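# Move the cardboard box from low shelf into bench tote

## Task

Take the cardboard box off the low shelf and set it completely inside the tote on the bench. The tote and the bench must stay roughly where they started, the low shelf must still be standing upright at the end, and the robot must not fall over or finish leaning.

## Robot and tools

ROBOT. A LinearBot: an omnidirectional wheeled base with a vertical column about 1.7 m tall. A carriage rides the column (lift_m, 0 to 1 m) and carries two six-joint arms, each with a five-finger hand. Arm bases sit at roughly 0.57 m + lift_m above the floor; carriage parts hang about 0.15 m under them, so lowering onto furniture can jam the carriage. A hand point reaches 0.78 m from its shoulder but only about 0.4 m below the arm base. Parked arm: joints 1-6 = 0, 0.05, 0.05, 1.45, 0, 0; robot then about 0.85 m wide, 0.65 m long. Cameras: carriage_camera (fixed, forward, tilted about 20 degrees down), left_wrist_camera and right_wrist_camera (on the little-finger side, aimed at the hand point).

FRAMES. Base frame: origin on the floor below the base centre, x forward, y left, z up, metres. The left_hand and right_hand readings are hand points in this frame; they tend to read higher than the true hand, especially at long reach. base_odometry is the base frame at scene start, from wheel counts only (slip counts as travel); heading in rad, left positive, -3.142 to 3.142.

move. One action per call. "base" holds exactly one relative offset from where the base last reported itself: translate_m (forward +, -2 to 2 m), strafe_m (left +, -2 to 2 m) or rotate_rad (counter-clockwise +, -6.3 to 6.3). "joints" is one flat dictionary for both arms, keyed by name, each value an absolute target (not an offset): lift_m in m; left_/right_joint1_rad to joint6_rad in rad. Joint1 yaws the arm, 0 forward, + left (-2.617 to 3.054). Joint2 is the shoulder, 0 to 3.141 (0 upper arm back level, 1.57 up, 3.14 forward level). Joint3 the elbow, 0 folded to 3.141 straight. Joint4 wrist pitch, -1.57 to 1.57, + lifts fingertips. Joint5 wrist yaw, -1.57 to 1.57, + turns fingertips right. Joint6 hand roll, -2.094 to 2.094, + clockwise seen from the forearm. With joints 5 and 6 at 0 a level palm faces down. Hand keys per side (little, ring, middle, index, thumb_turn, thumb_bend) run -1 closed to +1 open; thumb_turn -1 puts the thumb opposite the fingers. <side>_hand_force_limit (-1 to 1) maps to about 0-10 N fingertip stop force (15 N thumb); <side>_hand_speed (-0.96 to 1). Both start at 0 and -0.8. Close at speed -0.94 or lower for a soft grip. "speeds" caps this action only: translate_m/strafe_m 0.02-0.5 m/s, rotate_rad 0.05-1.57 rad/s, lift_m 0.02-0.27 m/s (default 0.25). "min_time_s" 0.1-8 s sets the shortest arm motion time; 2 or more keeps paths straighter and slower. "cameras": list of camera names or ["all"]. "blocking" true (default) waits for all motion to end; false returns in about 0.5 s while motion continues. Actions end by 14-15 s.

wait(seconds 0-10, cameras) lets time pass; returns early once motions settle. stop(cameras) brakes all your motions; the base coasts a bit first. zoom_image(camera, region [x0,y0,x1,y1] in pixels, at most 504x504) enlarges the latest image. show_instructions shows reference pages. finished_scene(scene 1) ends irreversibly; the goal must hold without the robot.

RESULTS. base_status/joint_status per motion: done, moving, off_target (resting short, maybe still pushing), not_followed (withheld by the self-collision check, "joint command not followed"), contact_stop or time_out (uncommanded stops; later moves in that reply are skipped), stopped, limit_stop_at_motor_heat. on_its_own lists unrequested behaviour. joint_positions shows readings and the hand settings. <side>_hand_stopped_by gives six words (little, ring, middle, index, thumb_bend, thumb_turn): moving, target, force, stalled, fault. <side>_<motor>_load_n is fingertip force in N, + pushed open; a dropped grip shows as loads near 0. motor_effort is percent of max, bracket = peak; noisy and biased. Joint torques and Motor temperatures are per joint. MOTOR HOT appears at 75 °C; at 100 °C the arm goes limp 30-60 s, then resend targets.

CAUTIONS. Default base speed into anything fixed is already a hard hit; approach slowly. The lift presses hard before its contact_stop; lower slowly near surfaces. After a stop against something, back off about 0.2 m, maybe repeatedly. Arms have no contact stop and spring to target when released. Arms pressing on each other can end the scene. With joint2 below 0.8, turning joint1 outward 0.5 rad or more can hit the column. Park arms while idle or driving to avoid overheating; a loaded level arm heats within a minute or two and sags 7-25 cm per kg. The robot tips more easily with a high carriage, stretched or loaded arms, pushing/pulling, or sudden stops; watch for hand z rising without a command. Avoid drops, slams, fast swings with loads, excessive finger force, bumping the shelf, tote or bench. The scene keeps running while you think; loose objects may occasionally be nudged.

Each tool is called after "Emit:" as name(argument=value, ...) on one line, values as JSON.

Reference images:

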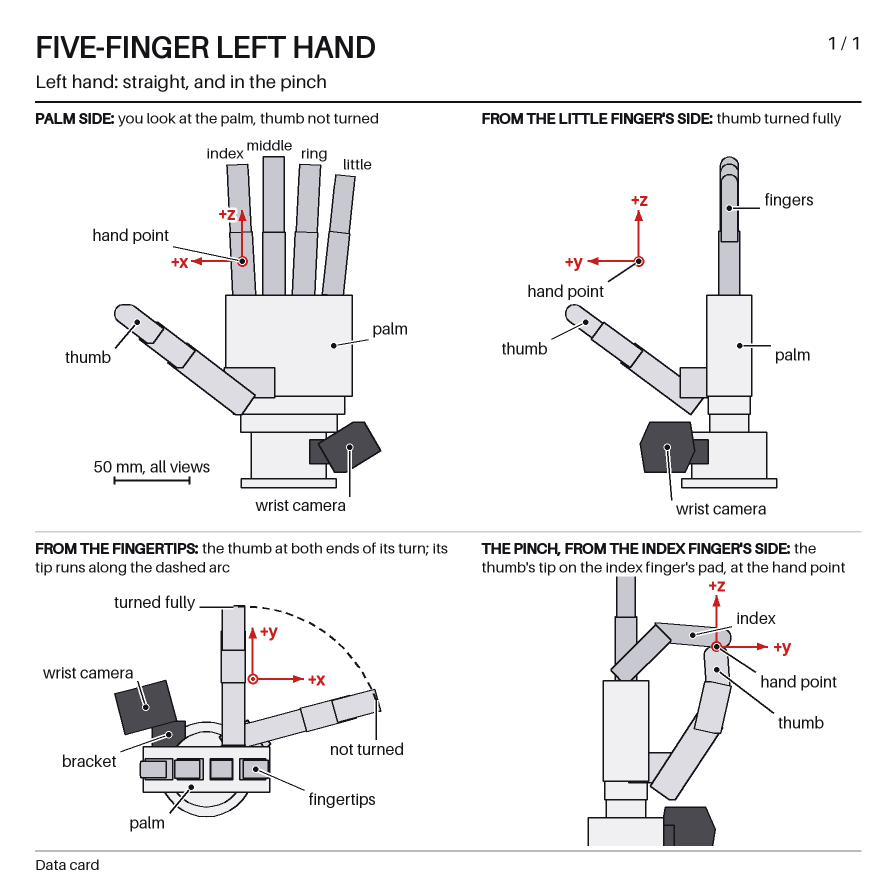

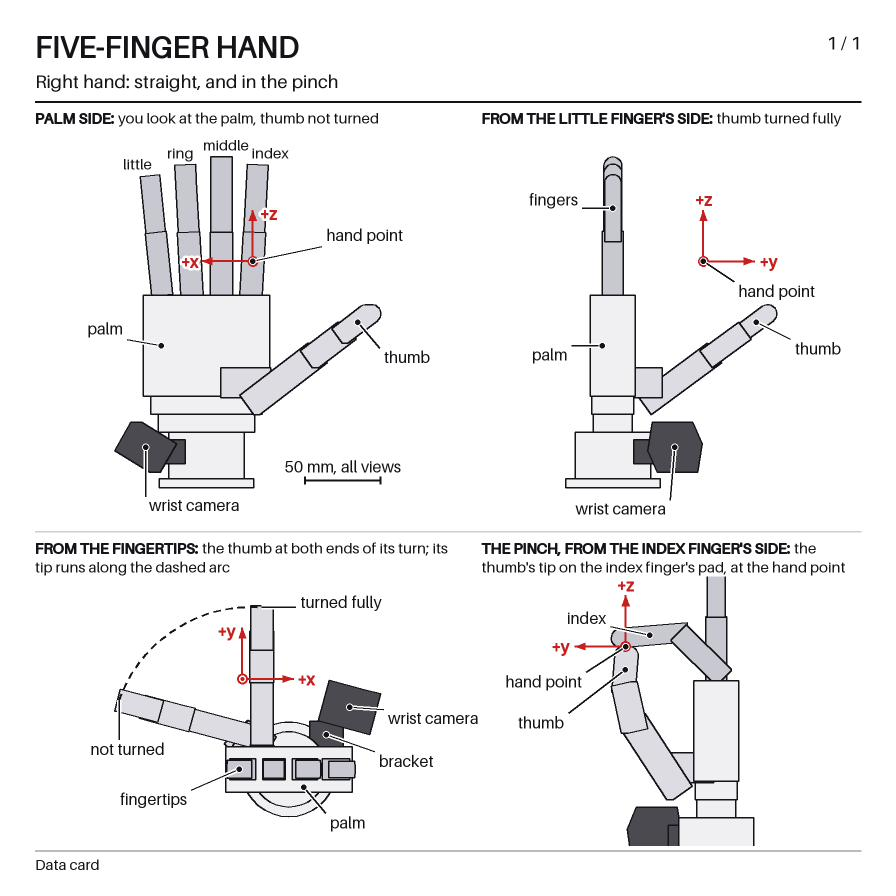

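## Session

Emit:
move(cameras=["all"])

Scene clock: 0.00 s.
Joint torques (N m): no reading
Motor temperatures (°C): left_arm=[30 35 34 37 30 30] | right_arm=[30 32 36 36 31 33]
base_odometry: x=+0.000 y=+0.000 heading=+0.000
base_status: not commanded
joint_positions: lift_m=+0.300 left_joint1_rad=-0.005 left_joint2_rad=+0.031 left_joint3_rad=+0.036 left_joint4_rad=+1.444 left_joint5_rad=-0.005 left_joint6_rad=+0.044 right_joint1_rad=-0.017 right_joint2_rad=+0.063 right_joint3_rad=+0.064 right_joint4_rad=+1.409 right_joint5_rad=+0.031 right_joint6_rad=-0.047 left_hand_little=+1.000 left_hand_ring=+1.000 left_hand_middle=+1.000 left_hand_index=+1.000 left_hand_thumb_turn=+1.000 left_hand_thumb_bend=+1.000 left_hand_force_limit=+0.000 left_hand_speed=-0.800 right_hand_little=+1.000 right_hand_ring=+1.000 right_hand_middle=+1.000 right_hand_index=+1.000 right_hand_thumb_turn=+1.000 right_hand_thumb_bend=+1.000 right_hand_force_limit=+0.000 right_hand_speed=-0.800
joint_status: not commanded
left_hand_stopped_by: target,target,target,target,target,target
right_hand_stopped_by: target,target,target,target,target,target
left_little_load_n: 0.0
left_ring_load_n: 0.0
left_middle_load_n: 0.0
left_index_load_n: 0.0
left_thumb_bend_load_n: 0.0
left_thumb_turn_load_n: 0.0
right_little_load_n: 0.0
right_ring_load_n: 0.0
right_middle_load_n: 0.0
right_index_load_n: -0.5
right_thumb_bend_load_n: 0.0
right_thumb_turn_load_n: 0.0
motor_effort: lift_m=+32 drive_wheels=+0
left_hand: x=+0.3228 y=+0.2883 z=+1.3411 quat_wxyz=(+0.720, -0.043, +0.042, -0.692) (m; base frame)
right_hand: x=+0.3345 y=-0.2959 z=+1.3450 quat_wxyz=(+0.681, -0.047, +0.067, -0.728) (m; base frame)
pictures: carriage_camera, left_wrist_camera, right_wrist_camera
Images, in order (width x height): carriage_camera 896x504, left_wrist_camera 896x504, right_wrist_camera 896x504.

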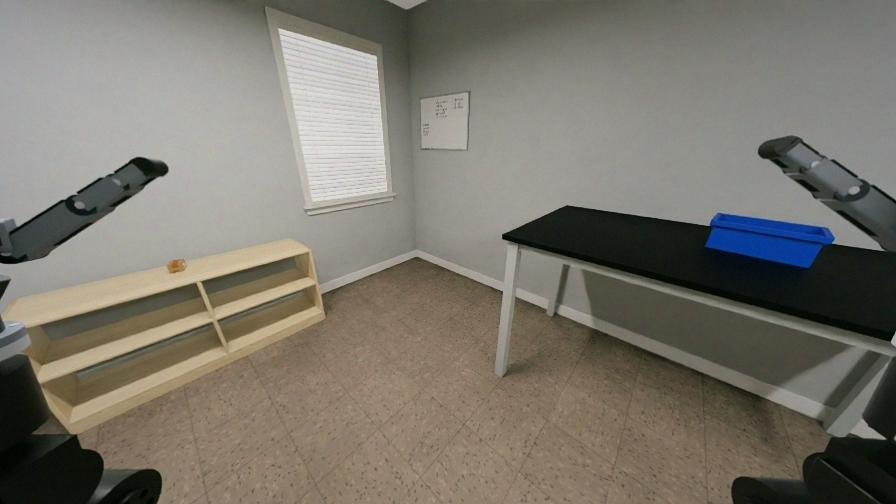

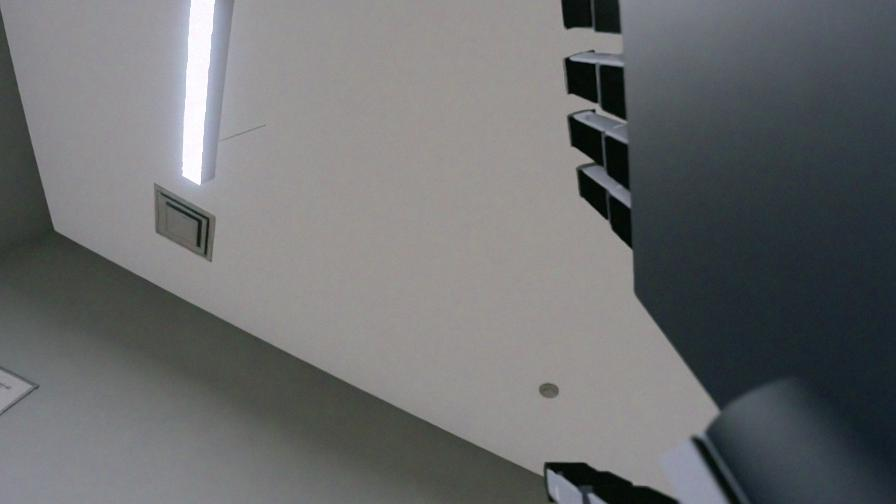

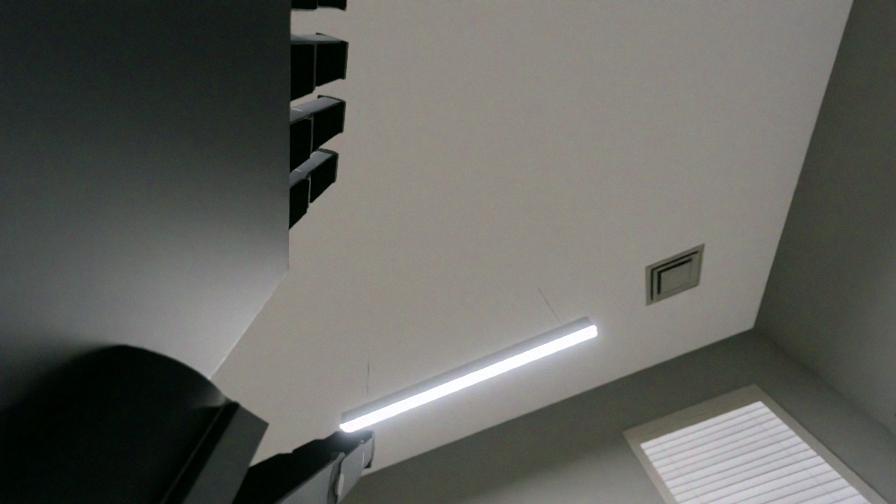

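Emit:
zoom_image(camera="carriage_camera", region=[0, 220, 340, 440])

Emit:
zoom_image(camera="carriage_camera", region=[120, 240, 240, 300])

Emit:
zoom_image(camera="carriage_camera", region=[640, 180, 896, 324])

Scaled by 1.482 from the camera's image (finer frame: 1280x720).

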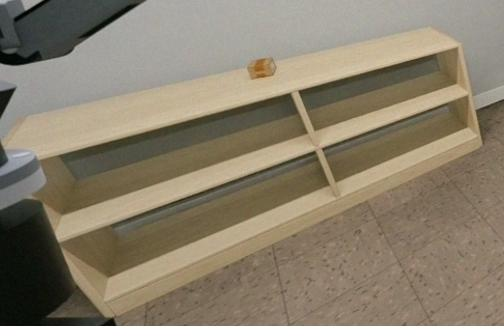

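Scaled by 4.200 from the camera's image (finer frame: 1280x720).

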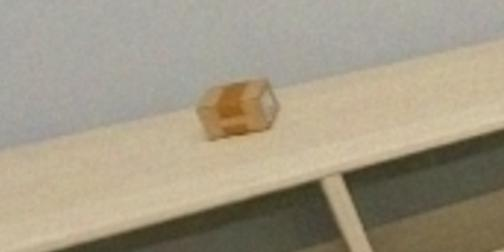

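Scaled by 1.969 from the camera's image (finer frame: 1280x720).

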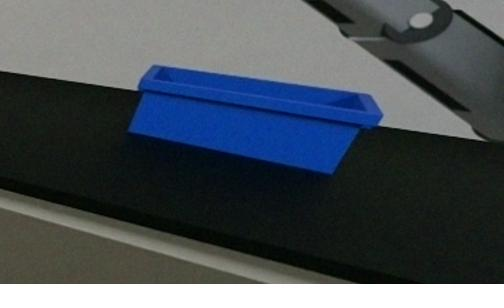

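Emit:
move(base={"rotate_rad": 0.6}, speeds={"rotate_rad": 0.6}, cameras=["carriage_camera"])

Emit:
zoom_image(camera="carriage_camera", region=[350, 200, 600, 340])

Scene clock: 10.43 s.
Joint torques (N m): left_arm=[0.14 3.32 5.5 0.04 0.06 0.07] | right_arm=[0.05 3.9 5.87 0.11 0.11 0.07]
move: done
base_odometry: x=+0.000 y=+0.000 heading=+0.600
base_status: done
joint_positions: lift_m=+0.300 left_joint1_rad=-0.005 left_joint2_rad=+0.031 left_joint3_rad=+0.036 left_joint4_rad=+1.444 left_joint5_rad=-0.005 left_joint6_rad=+0.044 right_joint1_rad=-0.017 right_joint2_rad=+0.063 right_joint3_rad=+0.064 right_joint4_rad=+1.409 right_joint5_rad=+0.031 right_joint6_rad=-0.047 left_hand_little=+1.000 left_hand_ring=+1.000 left_hand_middle=+1.000 left_hand_index=+1.000 left_hand_thumb_turn=+1.000 left_hand_thumb_bend=+1.000 left_hand_force_limit=+0.000 left_hand_speed=-0.800 right_hand_little=+1.000 right_hand_ring=+1.000 right_hand_middle=+1.000 right_hand_index=+1.000 right_hand_thumb_turn=+1.000 right_hand_thumb_bend=+1.000 right_hand_force_limit=+0.000 right_hand_speed=-0.800
joint_status: not commanded
left_hand_stopped_by: target,target,target,target,target,target
right_hand_stopped_by: target,target,target,target,target,target
left_little_load_n: 0.0
left_ring_load_n: 0.0
left_middle_load_n: 0.0
left_index_load_n: 0.0
left_thumb_bend_load_n: 0.0
left_thumb_turn_load_n: 0.0
right_little_load_n: 0.0
right_ring_load_n: 0.0
right_middle_load_n: 0.0
right_index_load_n: 0.0
right_thumb_bend_load_n: 0.0
right_thumb_turn_load_n: 0.0
motor_effort: lift_m=+32(33) drive_wheels=+4(9)
left_hand: x=+0.3228 y=+0.2883 z=+1.3411 quat_wxyz=(+0.720, -0.043, +0.042, -0.692)
right_hand: x=+0.3344 y=-0.2959 z=+1.3451 quat_wxyz=(+0.681, -0.047, +0.067, -0.728)
Images, in order (width x height): carriage_camera 896x504.

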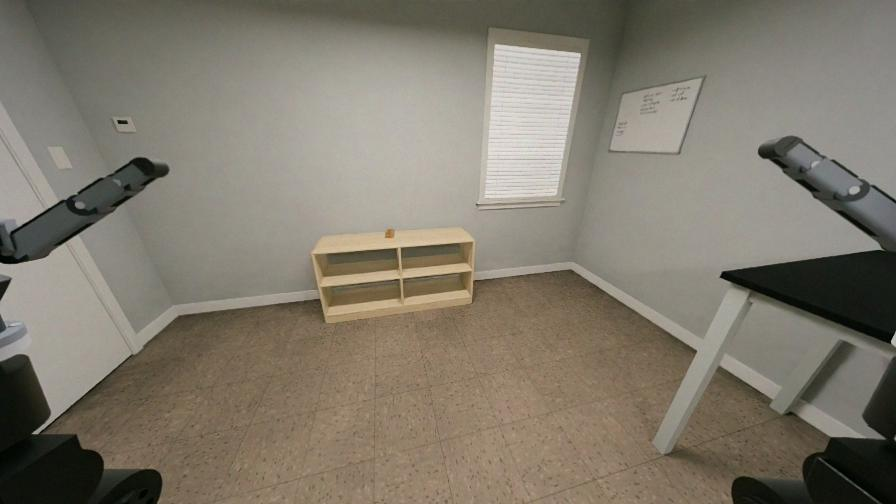

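Scaled by 2.016 from the camera's image (finer frame: 1280x720).

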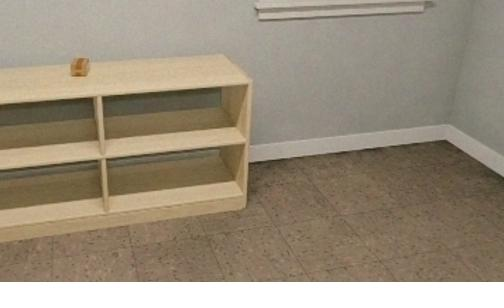

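Emit:
move(base={"rotate_rad": 0.23}, speeds={"rotate_rad": 0.6})

Emit:
move(base={"translate_m": 1.45}, speeds={"translate_m": 0.35}, cameras=["carriage_camera"])

Emit:
zoom_image(camera="carriage_camera", region=[350, 200, 600, 340])

Scene clock: 27.07 s.
Joint torques (N m): left_arm=[0.14 3.32 5.5 0.06 0.05 0.07] | right_arm=[0.06 3.9 5.75 0.13 0.1 0.1]
move: done
base_odometry: x=+0.000 y=+0.000 heading=+0.829
base_status: done
joint_positions: lift_m=+0.300 left_joint1_rad=-0.005 left_joint2_rad=+0.031 left_joint3_rad=+0.036 left_joint4_rad=+1.444 left_joint5_rad=-0.005 left_joint6_rad=+0.044 right_joint1_rad=-0.017 right_joint2_rad=+0.063 right_joint3_rad=+0.064 right_joint4_rad=+1.408 right_joint5_rad=+0.031 right_joint6_rad=-0.047 left_hand_little=+1.000 left_hand_ring=+1.000 left_hand_middle=+1.000 left_hand_index=+1.000 left_hand_thumb_turn=+1.000 left_hand_thumb_bend=+1.000 left_hand_force_limit=+0.000 left_hand_speed=-0.800 right_hand_little=+1.000 right_hand_ring=+1.000 right_hand_middle=+1.000 right_hand_index=+1.000 right_hand_thumb_turn=+1.000 right_hand_thumb_bend=+1.000 right_hand_force_limit=+0.000 right_hand_speed=-0.800
joint_status: not commanded
left_hand_stopped_by: target,target,target,target,target,target
right_hand_stopped_by: target,target,target,target,target,target
left_little_load_n: 0.0
left_ring_load_n: 0.0
left_middle_load_n: 0.0
left_index_load_n: 0.0
left_thumb_bend_load_n: 0.0
left_thumb_turn_load_n: 0.0
right_little_load_n: 0.0
right_ring_load_n: 0.0
right_middle_load_n: 0.0
right_index_load_n: 0.0
right_thumb_bend_load_n: 0.0
right_thumb_turn_load_n: 0.0
motor_effort: lift_m=+26(33) drive_wheels=+4(9)
left_hand: x=+0.3228 y=+0.2883 z=+1.3411 quat_wxyz=(+0.720, -0.043, +0.042, -0.692)
right_hand: x=+0.3347 y=-0.2959 z=+1.3450 quat_wxyz=(+0.681, -0.047, +0.067, -0.728)
pictures: none

Scene clock: 33.00 s.
Joint torques (N m): left_arm=[0.14 3.28 5.39 0.07 0.06 0.07] | right_arm=[-0.05 3.89 5.83 0.15 0.1 0.09]
move: done
base_odometry: x=+0.978 y=+1.071 heading=+0.830
base_status: done
joint_positions: lift_m=+0.300 left_joint1_rad=-0.005 left_joint2_rad=+0.031 left_joint3_rad=+0.036 left_joint4_rad=+1.443 left_joint5_rad=-0.005 left_joint6_rad=+0.044 right_joint1_rad=-0.017 right_joint2_rad=+0.063 right_joint3_rad=+0.064 right_joint4_rad=+1.409 right_joint5_rad=+0.031 right_joint6_rad=-0.047 left_hand_little=+1.000 left_hand_ring=+1.000 left_hand_middle=+1.000 left_hand_index=+1.000 left_hand_thumb_turn=+1.000 left_hand_thumb_bend=+1.000 left_hand_force_limit=+0.000 left_hand_speed=-0.800 right_hand_little=+1.000 right_hand_ring=+1.000 right_hand_middle=+1.000 right_hand_index=+1.000 right_hand_thumb_turn=+1.000 right_hand_thumb_bend=+1.000 right_hand_force_limit=+0.000 right_hand_speed=-0.800
joint_status: not commanded
left_hand_stopped_by: target,target,target,target,target,target
right_hand_stopped_by: target,target,target,target,target,target
left_little_load_n: 0.0
left_ring_load_n: 0.0
left_middle_load_n: 0.0
left_index_load_n: 0.0
left_thumb_bend_load_n: 0.0
left_thumb_turn_load_n: 0.0
right_little_load_n: 0.0
right_ring_load_n: 0.0
right_middle_load_n: 0.0
right_index_load_n: 0.0
right_thumb_bend_load_n: 0.0
right_thumb_turn_load_n: 0.0
motor_effort: lift_m=+30(34) drive_wheels=-7(16)
left_hand: x=+0.3232 y=+0.2883 z=+1.3409 quat_wxyz=(+0.720, -0.044, +0.043, -0.692)
right_hand: x=+0.3344 y=-0.2959 z=+1.3451 quat_wxyz=(+0.681, -0.047, +0.067, -0.728)
Images, in order (width x height): carriage_camera 896x504.

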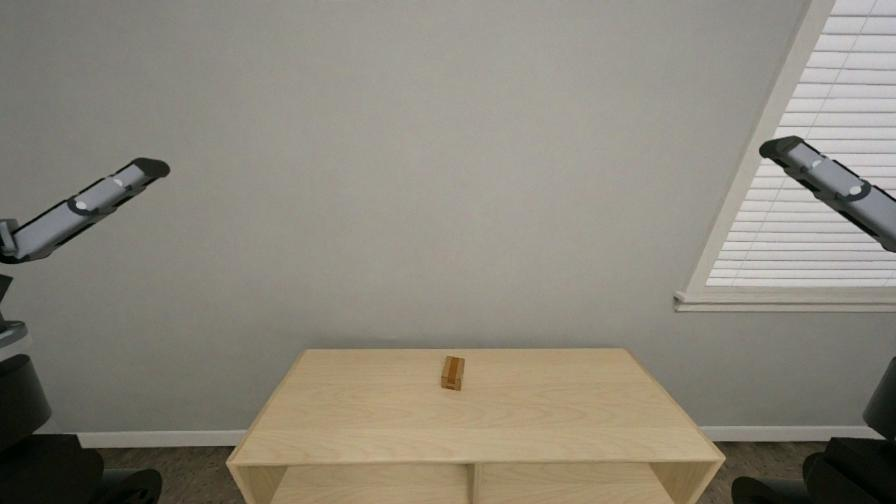

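Scaled by 2.016 from the camera's image (finer frame: 1280x720).

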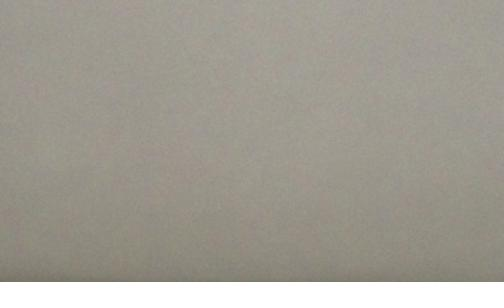

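Emit:
zoom_image(camera="carriage_camera", region=[410, 340, 500, 400])

Scaled by 5.600 from the camera's image (finer frame: 1280x720).

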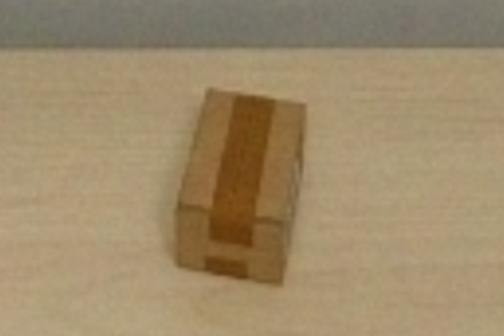

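Emit:
move(joints={"lift_m": 0.6}, cameras=["carriage_camera"])

Emit:
zoom_image(camera="carriage_camera", region=[410, 360, 530, 440])

Scene clock: 78.50 s.
Joint torques (N m): left_arm=[0.14 3.33 5.5 0.12 0.06 0.07] | right_arm=[-0.02 3.84 5.76 0.13 0.1 0.11]
move: done
base_odometry: x=+0.978 y=+1.071 heading=+0.830
base_status: not commanded
joint_positions: lift_m=+0.600 left_joint1_rad=-0.005 left_joint2_rad=+0.031 left_joint3_rad=+0.036 left_joint4_rad=+1.443 left_joint5_rad=-0.005 left_joint6_rad=+0.044 right_joint1_rad=-0.017 right_joint2_rad=+0.063 right_joint3_rad=+0.064 right_joint4_rad=+1.409 right_joint5_rad=+0.031 right_joint6_rad=-0.047 left_hand_little=+1.000 left_hand_ring=+1.000 left_hand_middle=+1.000 left_hand_index=+1.000 left_hand_thumb_turn=+1.000 left_hand_thumb_bend=+1.000 left_hand_force_limit=+0.000 left_hand_speed=-0.800 right_hand_little=+1.000 right_hand_ring=+1.000 right_hand_middle=+1.000 right_hand_index=+1.000 right_hand_thumb_turn=+1.000 right_hand_thumb_bend=+1.000 right_hand_force_limit=+0.000 right_hand_speed=-0.800
joint_status: all done
left_hand_stopped_by: target,target,target,target,target,target
right_hand_stopped_by: target,target,target,target,target,target
left_little_load_n: 0.0
left_ring_load_n: 0.0
left_middle_load_n: 0.0
left_index_load_n: 0.0
left_thumb_bend_load_n: 0.0
left_thumb_turn_load_n: 0.0
right_little_load_n: 0.0
right_ring_load_n: 0.0
right_middle_load_n: 0.0
right_index_load_n: 0.0
right_thumb_bend_load_n: 0.0
right_thumb_turn_load_n: 0.0
motor_effort: lift_m=+34(43) drive_wheels=-6(7)
left_hand: x=+0.3232 y=+0.2883 z=+1.6407 quat_wxyz=(+0.720, -0.044, +0.043, -0.692)
right_hand: x=+0.3344 y=-0.2959 z=+1.6449 quat_wxyz=(+0.681, -0.047, +0.067, -0.728)
Images, in order (width x height): carriage_camera 896x504.

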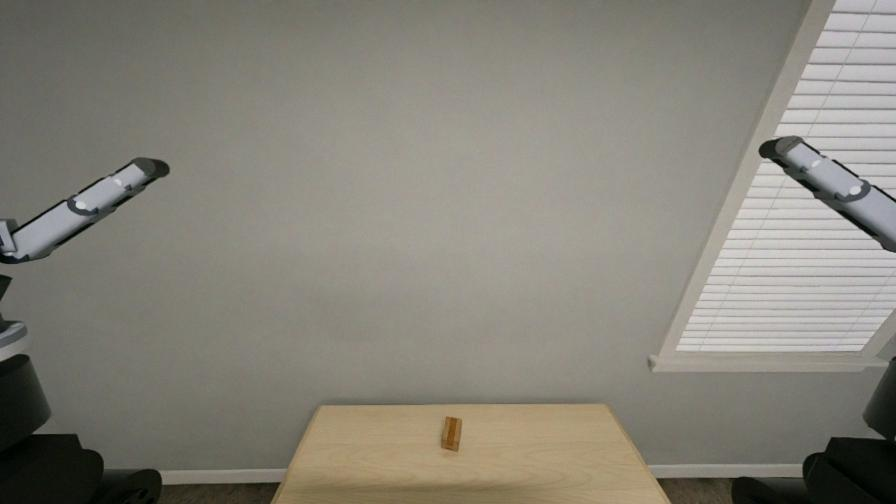

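Scaled by 4.200 from the camera's image (finer frame: 1280x720).

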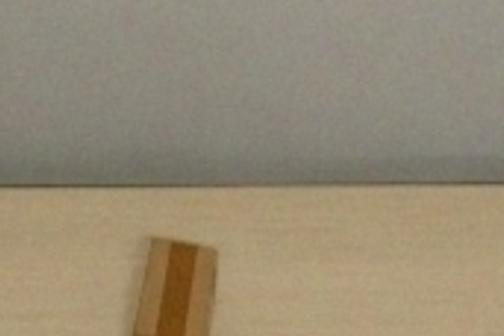

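Emit:
move(base={"rotate_rad": 0.7}, speeds={"rotate_rad": 0.6}, joints={"right_joint1_rad": 0, "right_joint2_rad": 2.0, "right_joint3_rad": 1.7, "right_joint4_rad": -0.4, "right_joint5_rad": 0, "right_joint6_rad": 0, "right_hand_thumb_turn": -1}, cameras=["all"])

Emit:
move(joints={"right_joint2_rad": 2.4})

Emit:
move(joints={"right_joint3_rad": 2.1})

Scene clock: 119.90 s.
Joint torques (N m): left_arm=[0.14 3.22 5.5 0.03 0.06 0.07] | right_arm=[-0.35 -12.66 8.69 1.98 0.01 0.07]
move: done
base_odometry: x=+0.978 y=+1.071 heading=+1.530
base_status: done
joint_positions: lift_m=+0.600 left_joint1_rad=-0.005 left_joint2_rad=+0.032 left_joint3_rad=+0.036 left_joint4_rad=+1.448 left_joint5_rad=-0.005 left_joint6_rad=+0.044 right_joint1_rad=+0.004 right_joint2_rad=+2.032 right_joint3_rad=+1.682 right_joint4_rad=-0.416 right_joint5_rad=+0.010 right_joint6_rad=+0.000 left_hand_little=+1.000 left_hand_ring=+1.000 left_hand_middle=+1.000 left_hand_index=+1.000 left_hand_thumb_turn=+1.000 left_hand_thumb_bend=+1.000 left_hand_force_limit=+0.000 left_hand_speed=-0.800 right_hand_little=+1.000 right_hand_ring=+1.000 right_hand_middle=+1.000 right_hand_index=+1.000 right_hand_thumb_turn=-1.000 right_hand_thumb_bend=+1.000 right_hand_force_limit=+0.000 right_hand_speed=-0.800
joint_status: all done
left_hand_stopped_by: target,target,target,target,target,target
right_hand_stopped_by: target,target,target,target,target,target
left_little_load_n: 0.0
left_ring_load_n: 0.0
left_middle_load_n: 0.0
left_index_load_n: 0.0
left_thumb_bend_load_n: 0.0
left_thumb_turn_load_n: 0.0
right_little_load_n: 0.0
right_ring_load_n: 0.0
right_middle_load_n: 0.0
right_index_load_n: 0.0
right_thumb_bend_load_n: 0.0
right_thumb_turn_load_n: 0.0
motor_effort: lift_m=+27(36) drive_wheels=+5(17)
left_hand: x=+0.3223 y=+0.2884 z=+1.6412 quat_wxyz=(+0.720, -0.043, +0.041, -0.692)
right_hand: x=+0.7687 y=-0.2848 z=+1.2921 quat_wxyz=(+0.275, -0.650, +0.651, -0.280)
pictures: carriage_camera, left_wrist_camera, right_wrist_camera
Images, in order (width x height): carriage_camera 896x504, left_wrist_camera 896x504, right_wrist_camera 896x504.

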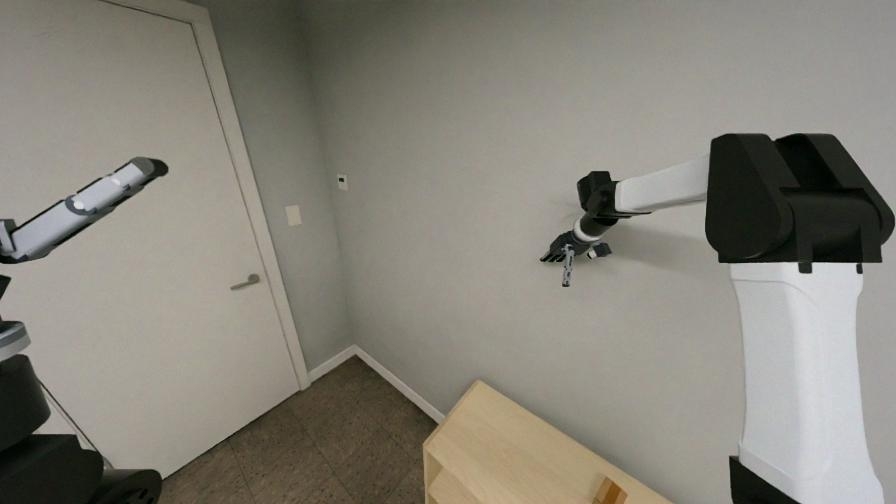

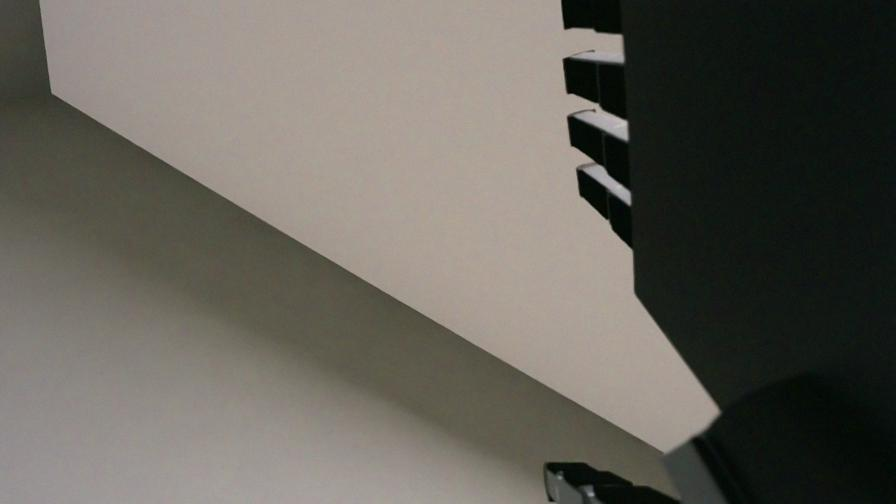

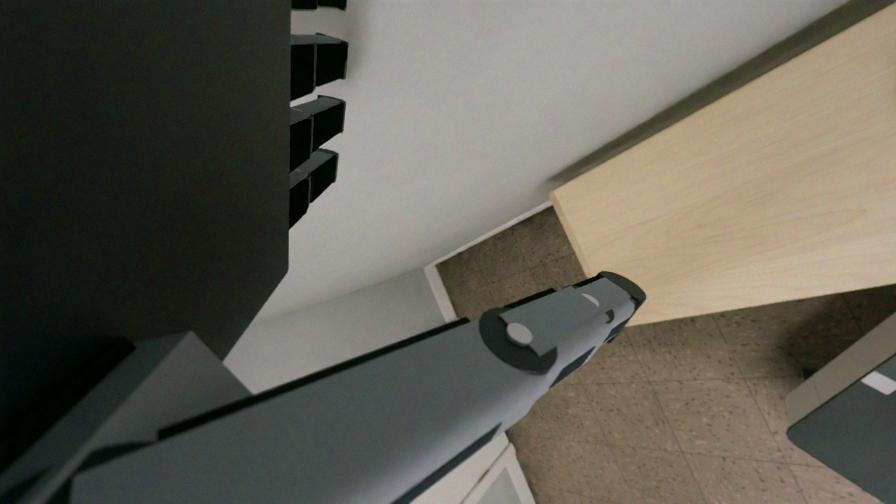

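Scene clock: 121.03 s.
Joint torques (N m): left_arm=[0.14 3.21 5.48 0.01 0.07 0.07] | right_arm=[-0.24 -12.08 6.82 1.36 0 0.07]
Motor temperatures (°C): left_arm=[30 36 37 36 30 30] | right_arm=[30 37 40 37 31 33]
move: done
base_odometry: x=+0.978 y=+1.071 heading=+1.530
base_status: not commanded
joint_positions: lift_m=+0.600 left_joint1_rad=-0.005 left_joint2_rad=+0.032 left_joint3_rad=+0.036 left_joint4_rad=+1.448 left_joint5_rad=-0.005 left_joint6_rad=+0.044 right_joint1_rad=+0.004 right_joint2_rad=+2.407 right_joint3_rad=+1.692 right_joint4_rad=-0.409 right_joint5_rad=+0.010 right_joint6_rad=+0.000 left_hand_little=+1.000 left_hand_ring=+1.000 left_hand_middle=+1.000 left_hand_index=+1.000 left_hand_thumb_turn=+1.000 left_hand_thumb_bend=+1.000 left_hand_force_limit=+0.000 left_hand_speed=-0.800 right_hand_little=+1.000 right_hand_ring=+1.000 right_hand_middle=+1.000 right_hand_index=+1.000 right_hand_thumb_turn=-1.000 right_hand_thumb_bend=+1.000 right_hand_force_limit=+0.000 right_hand_speed=-0.800
joint_status: all done
left_hand_stopped_by: target,target,target,target,target,target
right_hand_stopped_by: target,target,target,target,target,target
left_little_load_n: 0.0
left_ring_load_n: 0.0
left_middle_load_n: 0.0
left_index_load_n: 0.0
left_thumb_bend_load_n: 0.5
left_thumb_turn_load_n: 0.0
right_little_load_n: 0.0
right_ring_load_n: 0.0
right_middle_load_n: 0.0
right_index_load_n: 0.0
right_thumb_bend_load_n: 0.0
right_thumb_turn_load_n: 0.0
motor_effort: lift_m=+33(34) drive_wheels=+5(5)
left_hand: x=+0.3223 y=+0.2884 z=+1.6412 quat_wxyz=(+0.720, -0.043, +0.041, -0.692)
right_hand: x=+0.7304 y=-0.2849 z=+1.1058 quat_wxyz=(+0.153, -0.690, +0.689, -0.159)
pictures: none

Scene clock: 122.10 s.
Joint torques (N m): left_arm=[0.14 3.37 5.46 0.05 0.06 0.07] | right_arm=[-0.75 -12.78 12.16 2.97 0.38 0.02]
move: off_target
base_odometry: x=+0.978 y=+1.071 heading=+1.530
base_status: not commanded
joint_positions: lift_m=+0.600 left_joint1_rad=-0.005 left_joint2_rad=+0.032 left_joint3_rad=+0.036 left_joint4_rad=+1.445 left_joint5_rad=-0.005 left_joint6_rad=+0.044 right_joint1_rad=+0.008 right_joint2_rad=+2.407 right_joint3_rad=+2.042 right_joint4_rad=-0.519 right_joint5_rad=-0.030 right_joint6_rad=+0.006 left_hand_little=+1.000 left_hand_ring=+1.000 left_hand_middle=+1.000 left_hand_index=+1.000 left_hand_thumb_turn=+1.000 left_hand_thumb_bend=+1.000 left_hand_force_limit=+0.000 left_hand_speed=-0.800 right_hand_little=+0.999 right_hand_ring=+1.000 right_hand_middle=+1.000 right_hand_index=+1.000 right_hand_thumb_turn=-1.000 right_hand_thumb_bend=+1.000 right_hand_force_limit=+0.000 right_hand_speed=-0.800
joint_status: right_joint3_rad off_target (ended at +2.041, target +2.100)
left_hand_stopped_by: target,target,target,target,target,target
right_hand_stopped_by: target,target,target,target,target,target
left_little_load_n: 0.0
left_ring_load_n: 0.0
left_middle_load_n: 0.0
left_index_load_n: 0.0
left_thumb_bend_load_n: 0.0
left_thumb_turn_load_n: 0.0
right_little_load_n: -5.0
right_ring_load_n: 0.0
right_middle_load_n: 0.0
right_index_load_n: 0.0
right_thumb_bend_load_n: 0.0
right_thumb_turn_load_n: 0.0
motor_effort: lift_m=+32(36) drive_wheels=+5(5)
left_hand: x=+0.3229 y=+0.2884 z=+1.6410 quat_wxyz=(+0.720, -0.043, +0.042, -0.692)
right_hand: x=+0.8174 y=-0.2739 z=+1.2131 quat_wxyz=(+0.250, -0.670, +0.662, -0.226)
pictures: none

Emit:
move(joints={"right_joint2_rad": 1.8, "right_joint3_rad": 1.3, "right_joint4_rad": -0.4, "right_joint1_rad": 0}, cameras=["carriage_camera"])

Scene clock: 126.00 s.
Joint torques (N m): left_arm=[0.16 3.23 5.49 0.04 0.06 0.07] | right_arm=[-0.28 -11.4 6.04 1.71 0.2 0.01]
move: done
base_odometry: x=+0.978 y=+1.071 heading=+1.530
base_status: not commanded
joint_positions: lift_m=+0.600 left_joint1_rad=-0.005 left_joint2_rad=+0.032 left_joint3_rad=+0.036 left_joint4_rad=+1.445 left_joint5_rad=-0.005 left_joint6_rad=+0.044 right_joint1_rad=+0.003 right_joint2_rad=+1.839 right_joint3_rad=+1.307 right_joint4_rad=-0.413 right_joint5_rad=-0.010 right_joint6_rad=+0.006 left_hand_little=+1.000 left_hand_ring=+1.000 left_hand_middle=+1.000 left_hand_index=+1.000 left_hand_thumb_turn=+1.000 left_hand_thumb_bend=+1.000 left_hand_force_limit=+0.000 left_hand_speed=-0.800 right_hand_little=+1.000 right_hand_ring=+1.000 right_hand_middle=+1.000 right_hand_index=+1.000 right_hand_thumb_turn=-1.000 right_hand_thumb_bend=+1.000 right_hand_force_limit=+0.000 right_hand_speed=-0.800
joint_status: all done
left_hand_stopped_by: target,target,target,target,target,target
right_hand_stopped_by: target,target,target,target,target,target
left_little_load_n: 0.0
left_ring_load_n: 0.0
left_middle_load_n: 0.0
left_index_load_n: 0.0
left_thumb_bend_load_n: 0.0
left_thumb_turn_load_n: 0.0
right_little_load_n: 0.0
right_ring_load_n: 0.0
right_middle_load_n: 0.0
right_index_load_n: 0.0
right_thumb_bend_load_n: 0.5
right_thumb_turn_load_n: 0.0
motor_effort: lift_m=+31(36) drive_wheels=+4(5)
left_hand: x=+0.3229 y=+0.2884 z=+1.6410 quat_wxyz=(+0.720, -0.043, +0.042, -0.692)
right_hand: x=+0.6685 y=-0.2815 z=+1.2423 quat_wxyz=(+0.222, -0.673, +0.673, -0.213)
Images, in order (width x height): carriage_camera 896x504.

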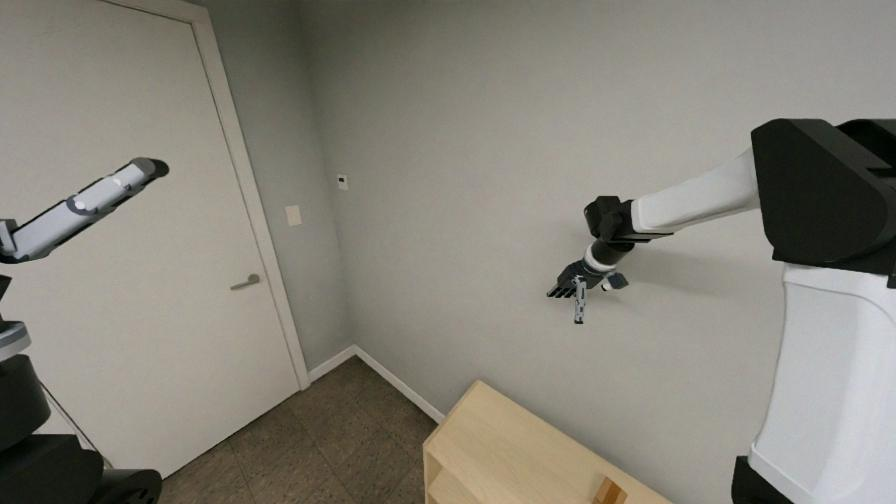

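Emit:
move(base={"translate_m": -0.1}, speeds={"translate_m": 0.3})

Emit:
move(base={"strafe_m": -0.2}, speeds={"strafe_m": 0.2}, cameras=["carriage_camera", "right_wrist_camera"])

Scene clock: 166.00 s.
Joint torques (N m): left_arm=[0.14 3.29 5.45 0.04 0.07 0.07] | right_arm=[-0.25 -10.89 6.12 1.69 0.18 0.04]
Motor temperatures (°C): left_arm=[30 35 37 36 30 30] | right_arm=[30 50 42 42 31 32]
move: done
base_odometry: x=+0.974 y=+0.971 heading=+1.531
base_status: done
joint_positions: lift_m=+0.600 left_joint1_rad=-0.005 left_joint2_rad=+0.032 left_joint3_rad=+0.036 left_joint4_rad=+1.447 left_joint5_rad=-0.005 left_joint6_rad=+0.044 right_joint1_rad=+0.003 right_joint2_rad=+1.833 right_joint3_rad=+1.307 right_joint4_rad=-0.410 right_joint5_rad=-0.010 right_joint6_rad=+0.006 left_hand_little=+1.000 left_hand_ring=+1.000 left_hand_middle=+1.000 left_hand_index=+1.000 left_hand_thumb_turn=+1.000 left_hand_thumb_bend=+1.000 left_hand_force_limit=+0.000 left_hand_speed=-0.800 right_hand_little=+1.000 right_hand_ring=+1.000 right_hand_middle=+1.000 right_hand_index=+1.000 right_hand_thumb_turn=-1.000 right_hand_thumb_bend=+1.000 right_hand_force_limit=+0.000 right_hand_speed=-0.800
joint_status: not commanded
left_hand_stopped_by: target,target,target,target,target,target
right_hand_stopped_by: target,target,target,target,target,target
left_little_load_n: 0.0
left_ring_load_n: 0.0
left_middle_load_n: 0.0
left_index_load_n: 0.0
left_thumb_bend_load_n: 0.0
left_thumb_turn_load_n: -0.5
right_little_load_n: 0.0
right_ring_load_n: 0.0
right_middle_load_n: 0.0
right_index_load_n: 0.0
right_thumb_bend_load_n: -0.5
right_thumb_turn_load_n: 0.0
motor_effort: lift_m=+30(33) drive_wheels=-6(11)
left_hand: x=+0.3224 y=+0.2884 z=+1.6412 quat_wxyz=(+0.720, -0.043, +0.041, -0.692)
right_hand: x=+0.6697 y=-0.2815 z=+1.2450 quat_wxyz=(+0.225, -0.672, +0.672, -0.216)
pictures: none

Scene clock: 168.20 s.
Joint torques (N m): left_arm=[0.17 3.17 5.57 0.03 0.07 0.07] | right_arm=[0.01 -10.95 6.13 1.64 0.14 0.02]
move: done
base_odometry: x=+1.174 y=+0.963 heading=+1.531
base_status: done
joint_positions: lift_m=+0.600 left_joint1_rad=-0.005 left_joint2_rad=+0.032 left_joint3_rad=+0.036 left_joint4_rad=+1.447 left_joint5_rad=-0.005 left_joint6_rad=+0.044 right_joint1_rad=+0.000 right_joint2_rad=+1.833 right_joint3_rad=+1.307 right_joint4_rad=-0.407 right_joint5_rad=-0.006 right_joint6_rad=+0.006 left_hand_little=+1.000 left_hand_ring=+1.000 left_hand_middle=+1.000 left_hand_index=+1.000 left_hand_thumb_turn=+1.000 left_hand_thumb_bend=+1.000 left_hand_force_limit=+0.000 left_hand_speed=-0.800 right_hand_little=+1.000 right_hand_ring=+1.000 right_hand_middle=+1.000 right_hand_index=+1.000 right_hand_thumb_turn=-1.000 right_hand_thumb_bend=+1.000 right_hand_force_limit=+0.000 right_hand_speed=-0.800
joint_status: not commanded
left_hand_stopped_by: target,target,target,target,target,target
right_hand_stopped_by: target,target,target,target,target,target
left_little_load_n: 0.0
left_ring_load_n: 0.0
left_middle_load_n: 0.0
left_index_load_n: 0.0
left_thumb_bend_load_n: 0.0
left_thumb_turn_load_n: 0.0
right_little_load_n: 0.0
right_ring_load_n: 0.0
right_middle_load_n: 0.0
right_index_load_n: 0.0
right_thumb_bend_load_n: 0.0
right_thumb_turn_load_n: 0.0
motor_effort: lift_m=+29(35) drive_wheels=-2(7)
left_hand: x=+0.3225 y=+0.2884 z=+1.6412 quat_wxyz=(+0.720, -0.043, +0.042, -0.692)
right_hand: x=+0.6704 y=-0.2838 z=+1.2452 quat_wxyz=(+0.224, -0.670, +0.673, -0.219)
Images, in order (width x height): carriage_camera 896x504, right_wrist_camera 896x504.

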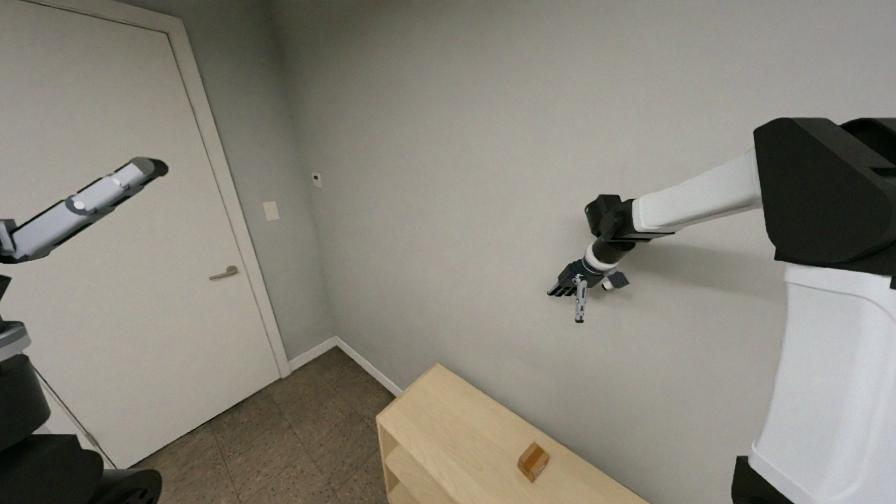

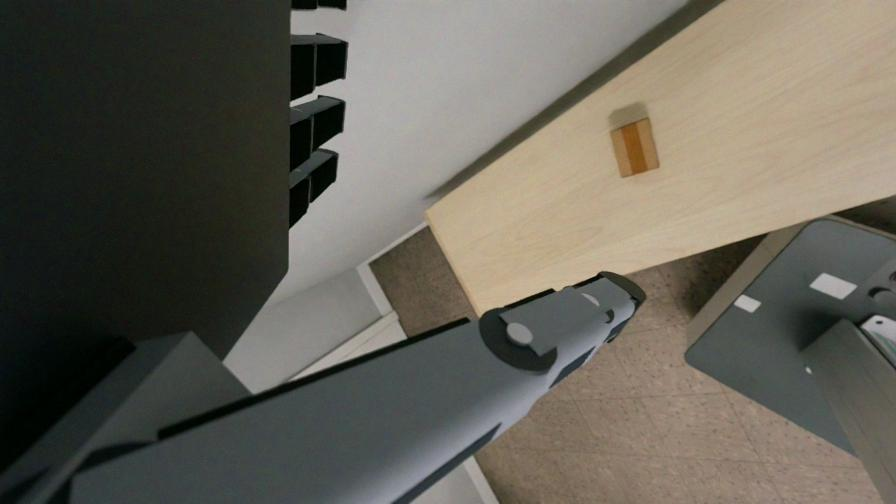

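Emit:
zoom_image(camera="carriage_camera", region=[480, 424, 600, 504])

Emit:
zoom_image(camera="right_wrist_camera", region=[560, 80, 710, 200])

Scaled by 4.200 from the camera's image (finer frame: 1280x720).

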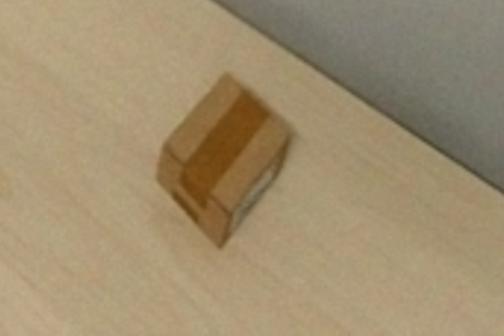

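Scaled by 3.360 from the camera's image (finer frame: 1280x720).

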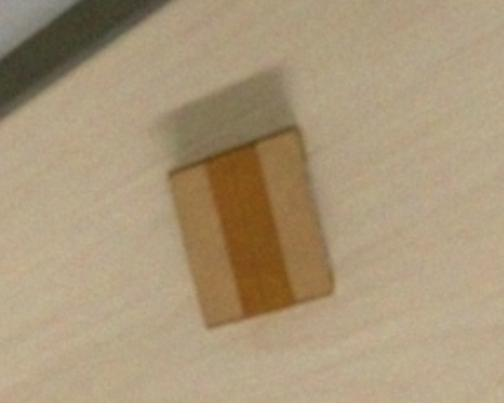

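Emit:
move(joints={"right_joint1_rad": -0.206, "right_joint2_rad": 2.642, "right_joint3_rad": 1.266, "right_joint4_rad": 0.489, "right_joint5_rad": -0.659, "right_joint6_rad": -0.644, "lift_m": 0.4}, min_time_s=2, cameras=["carriage_camera", "right_wrist_camera"])

Scene clock: 206.47 s.
Joint torques (N m): left_arm=[0.14 3.22 5.49 0.03 0.07 0.07] | right_arm=[-0.29 -9.65 3.51 1.73 -0.33 -0.02]
move: done
base_odometry: x=+1.174 y=+0.963 heading=+1.531
base_status: not commanded
joint_positions: lift_m=+0.400 left_joint1_rad=-0.005 left_joint2_rad=+0.032 left_joint3_rad=+0.036 left_joint4_rad=+1.447 left_joint5_rad=-0.005 left_joint6_rad=+0.044 right_joint1_rad=-0.202 right_joint2_rad=+2.632 right_joint3_rad=+1.271 right_joint4_rad=+0.471 right_joint5_rad=-0.646 right_joint6_rad=-0.632 left_hand_little=+1.000 left_hand_ring=+1.000 left_hand_middle=+1.000 left_hand_index=+1.000 left_hand_thumb_turn=+1.000 left_hand_thumb_bend=+1.000 left_hand_force_limit=+0.000 left_hand_speed=-0.800 right_hand_little=+1.000 right_hand_ring=+1.000 right_hand_middle=+1.000 right_hand_index=+1.000 right_hand_thumb_turn=-1.000 right_hand_thumb_bend=+1.000 right_hand_force_limit=+0.000 right_hand_speed=-0.800
joint_status: all done
left_hand_stopped_by: target,target,target,target,target,target
right_hand_stopped_by: target,target,target,target,target,target
left_little_load_n: 0.0
left_ring_load_n: 0.0
left_middle_load_n: 0.0
left_index_load_n: 0.0
left_thumb_bend_load_n: 0.0
left_thumb_turn_load_n: 0.0
right_little_load_n: 0.0
right_ring_load_n: 0.0
right_middle_load_n: 0.0
right_index_load_n: 0.0
right_thumb_bend_load_n: 0.0
right_thumb_turn_load_n: 0.0
motor_effort: lift_m=+28(32) drive_wheels=-2(3)
left_hand: x=+0.3225 y=+0.2884 z=+1.4416 quat_wxyz=(+0.720, -0.043, +0.042, -0.692)
right_hand: x=+0.6981 y=-0.3013 z=+0.7899 quat_wxyz=(+0.393, -0.810, +0.393, -0.188)
Images, in order (width x height): carriage_camera 896x504, right_wrist_camera 896x504.

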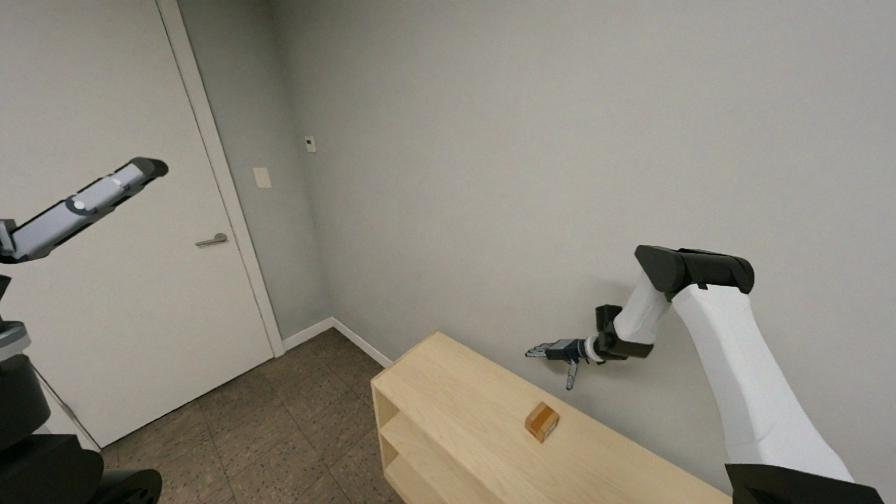

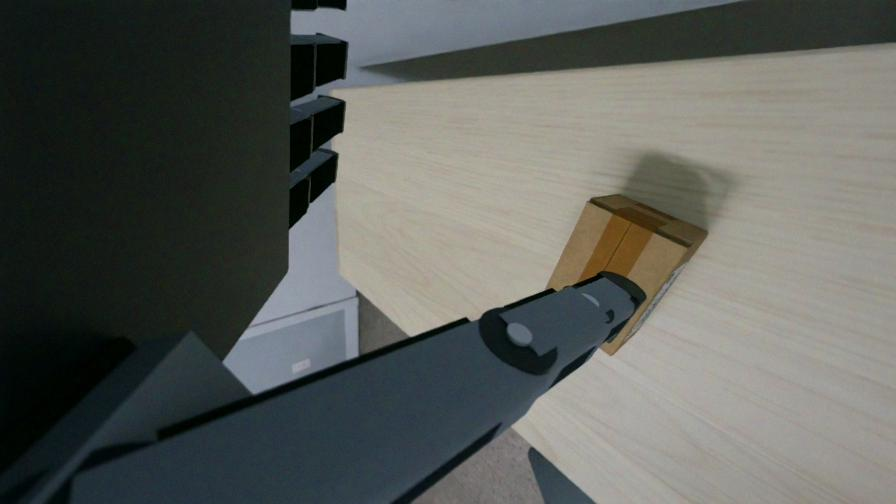

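Emit:
zoom_image(camera="carriage_camera", region=[500, 320, 650, 460])

Emit:
zoom_image(camera="right_wrist_camera", region=[500, 150, 800, 400])

Scaled by 3.360 from the camera's image (finer frame: 1280x720).

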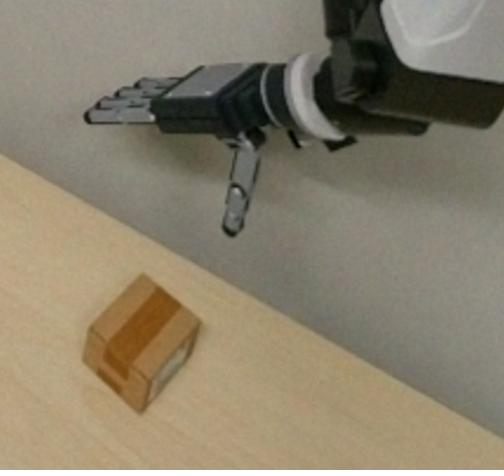

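Scaled by 1.680 from the camera's image (finer frame: 1280x720).

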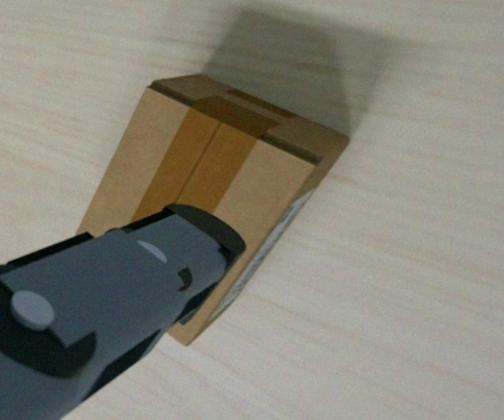

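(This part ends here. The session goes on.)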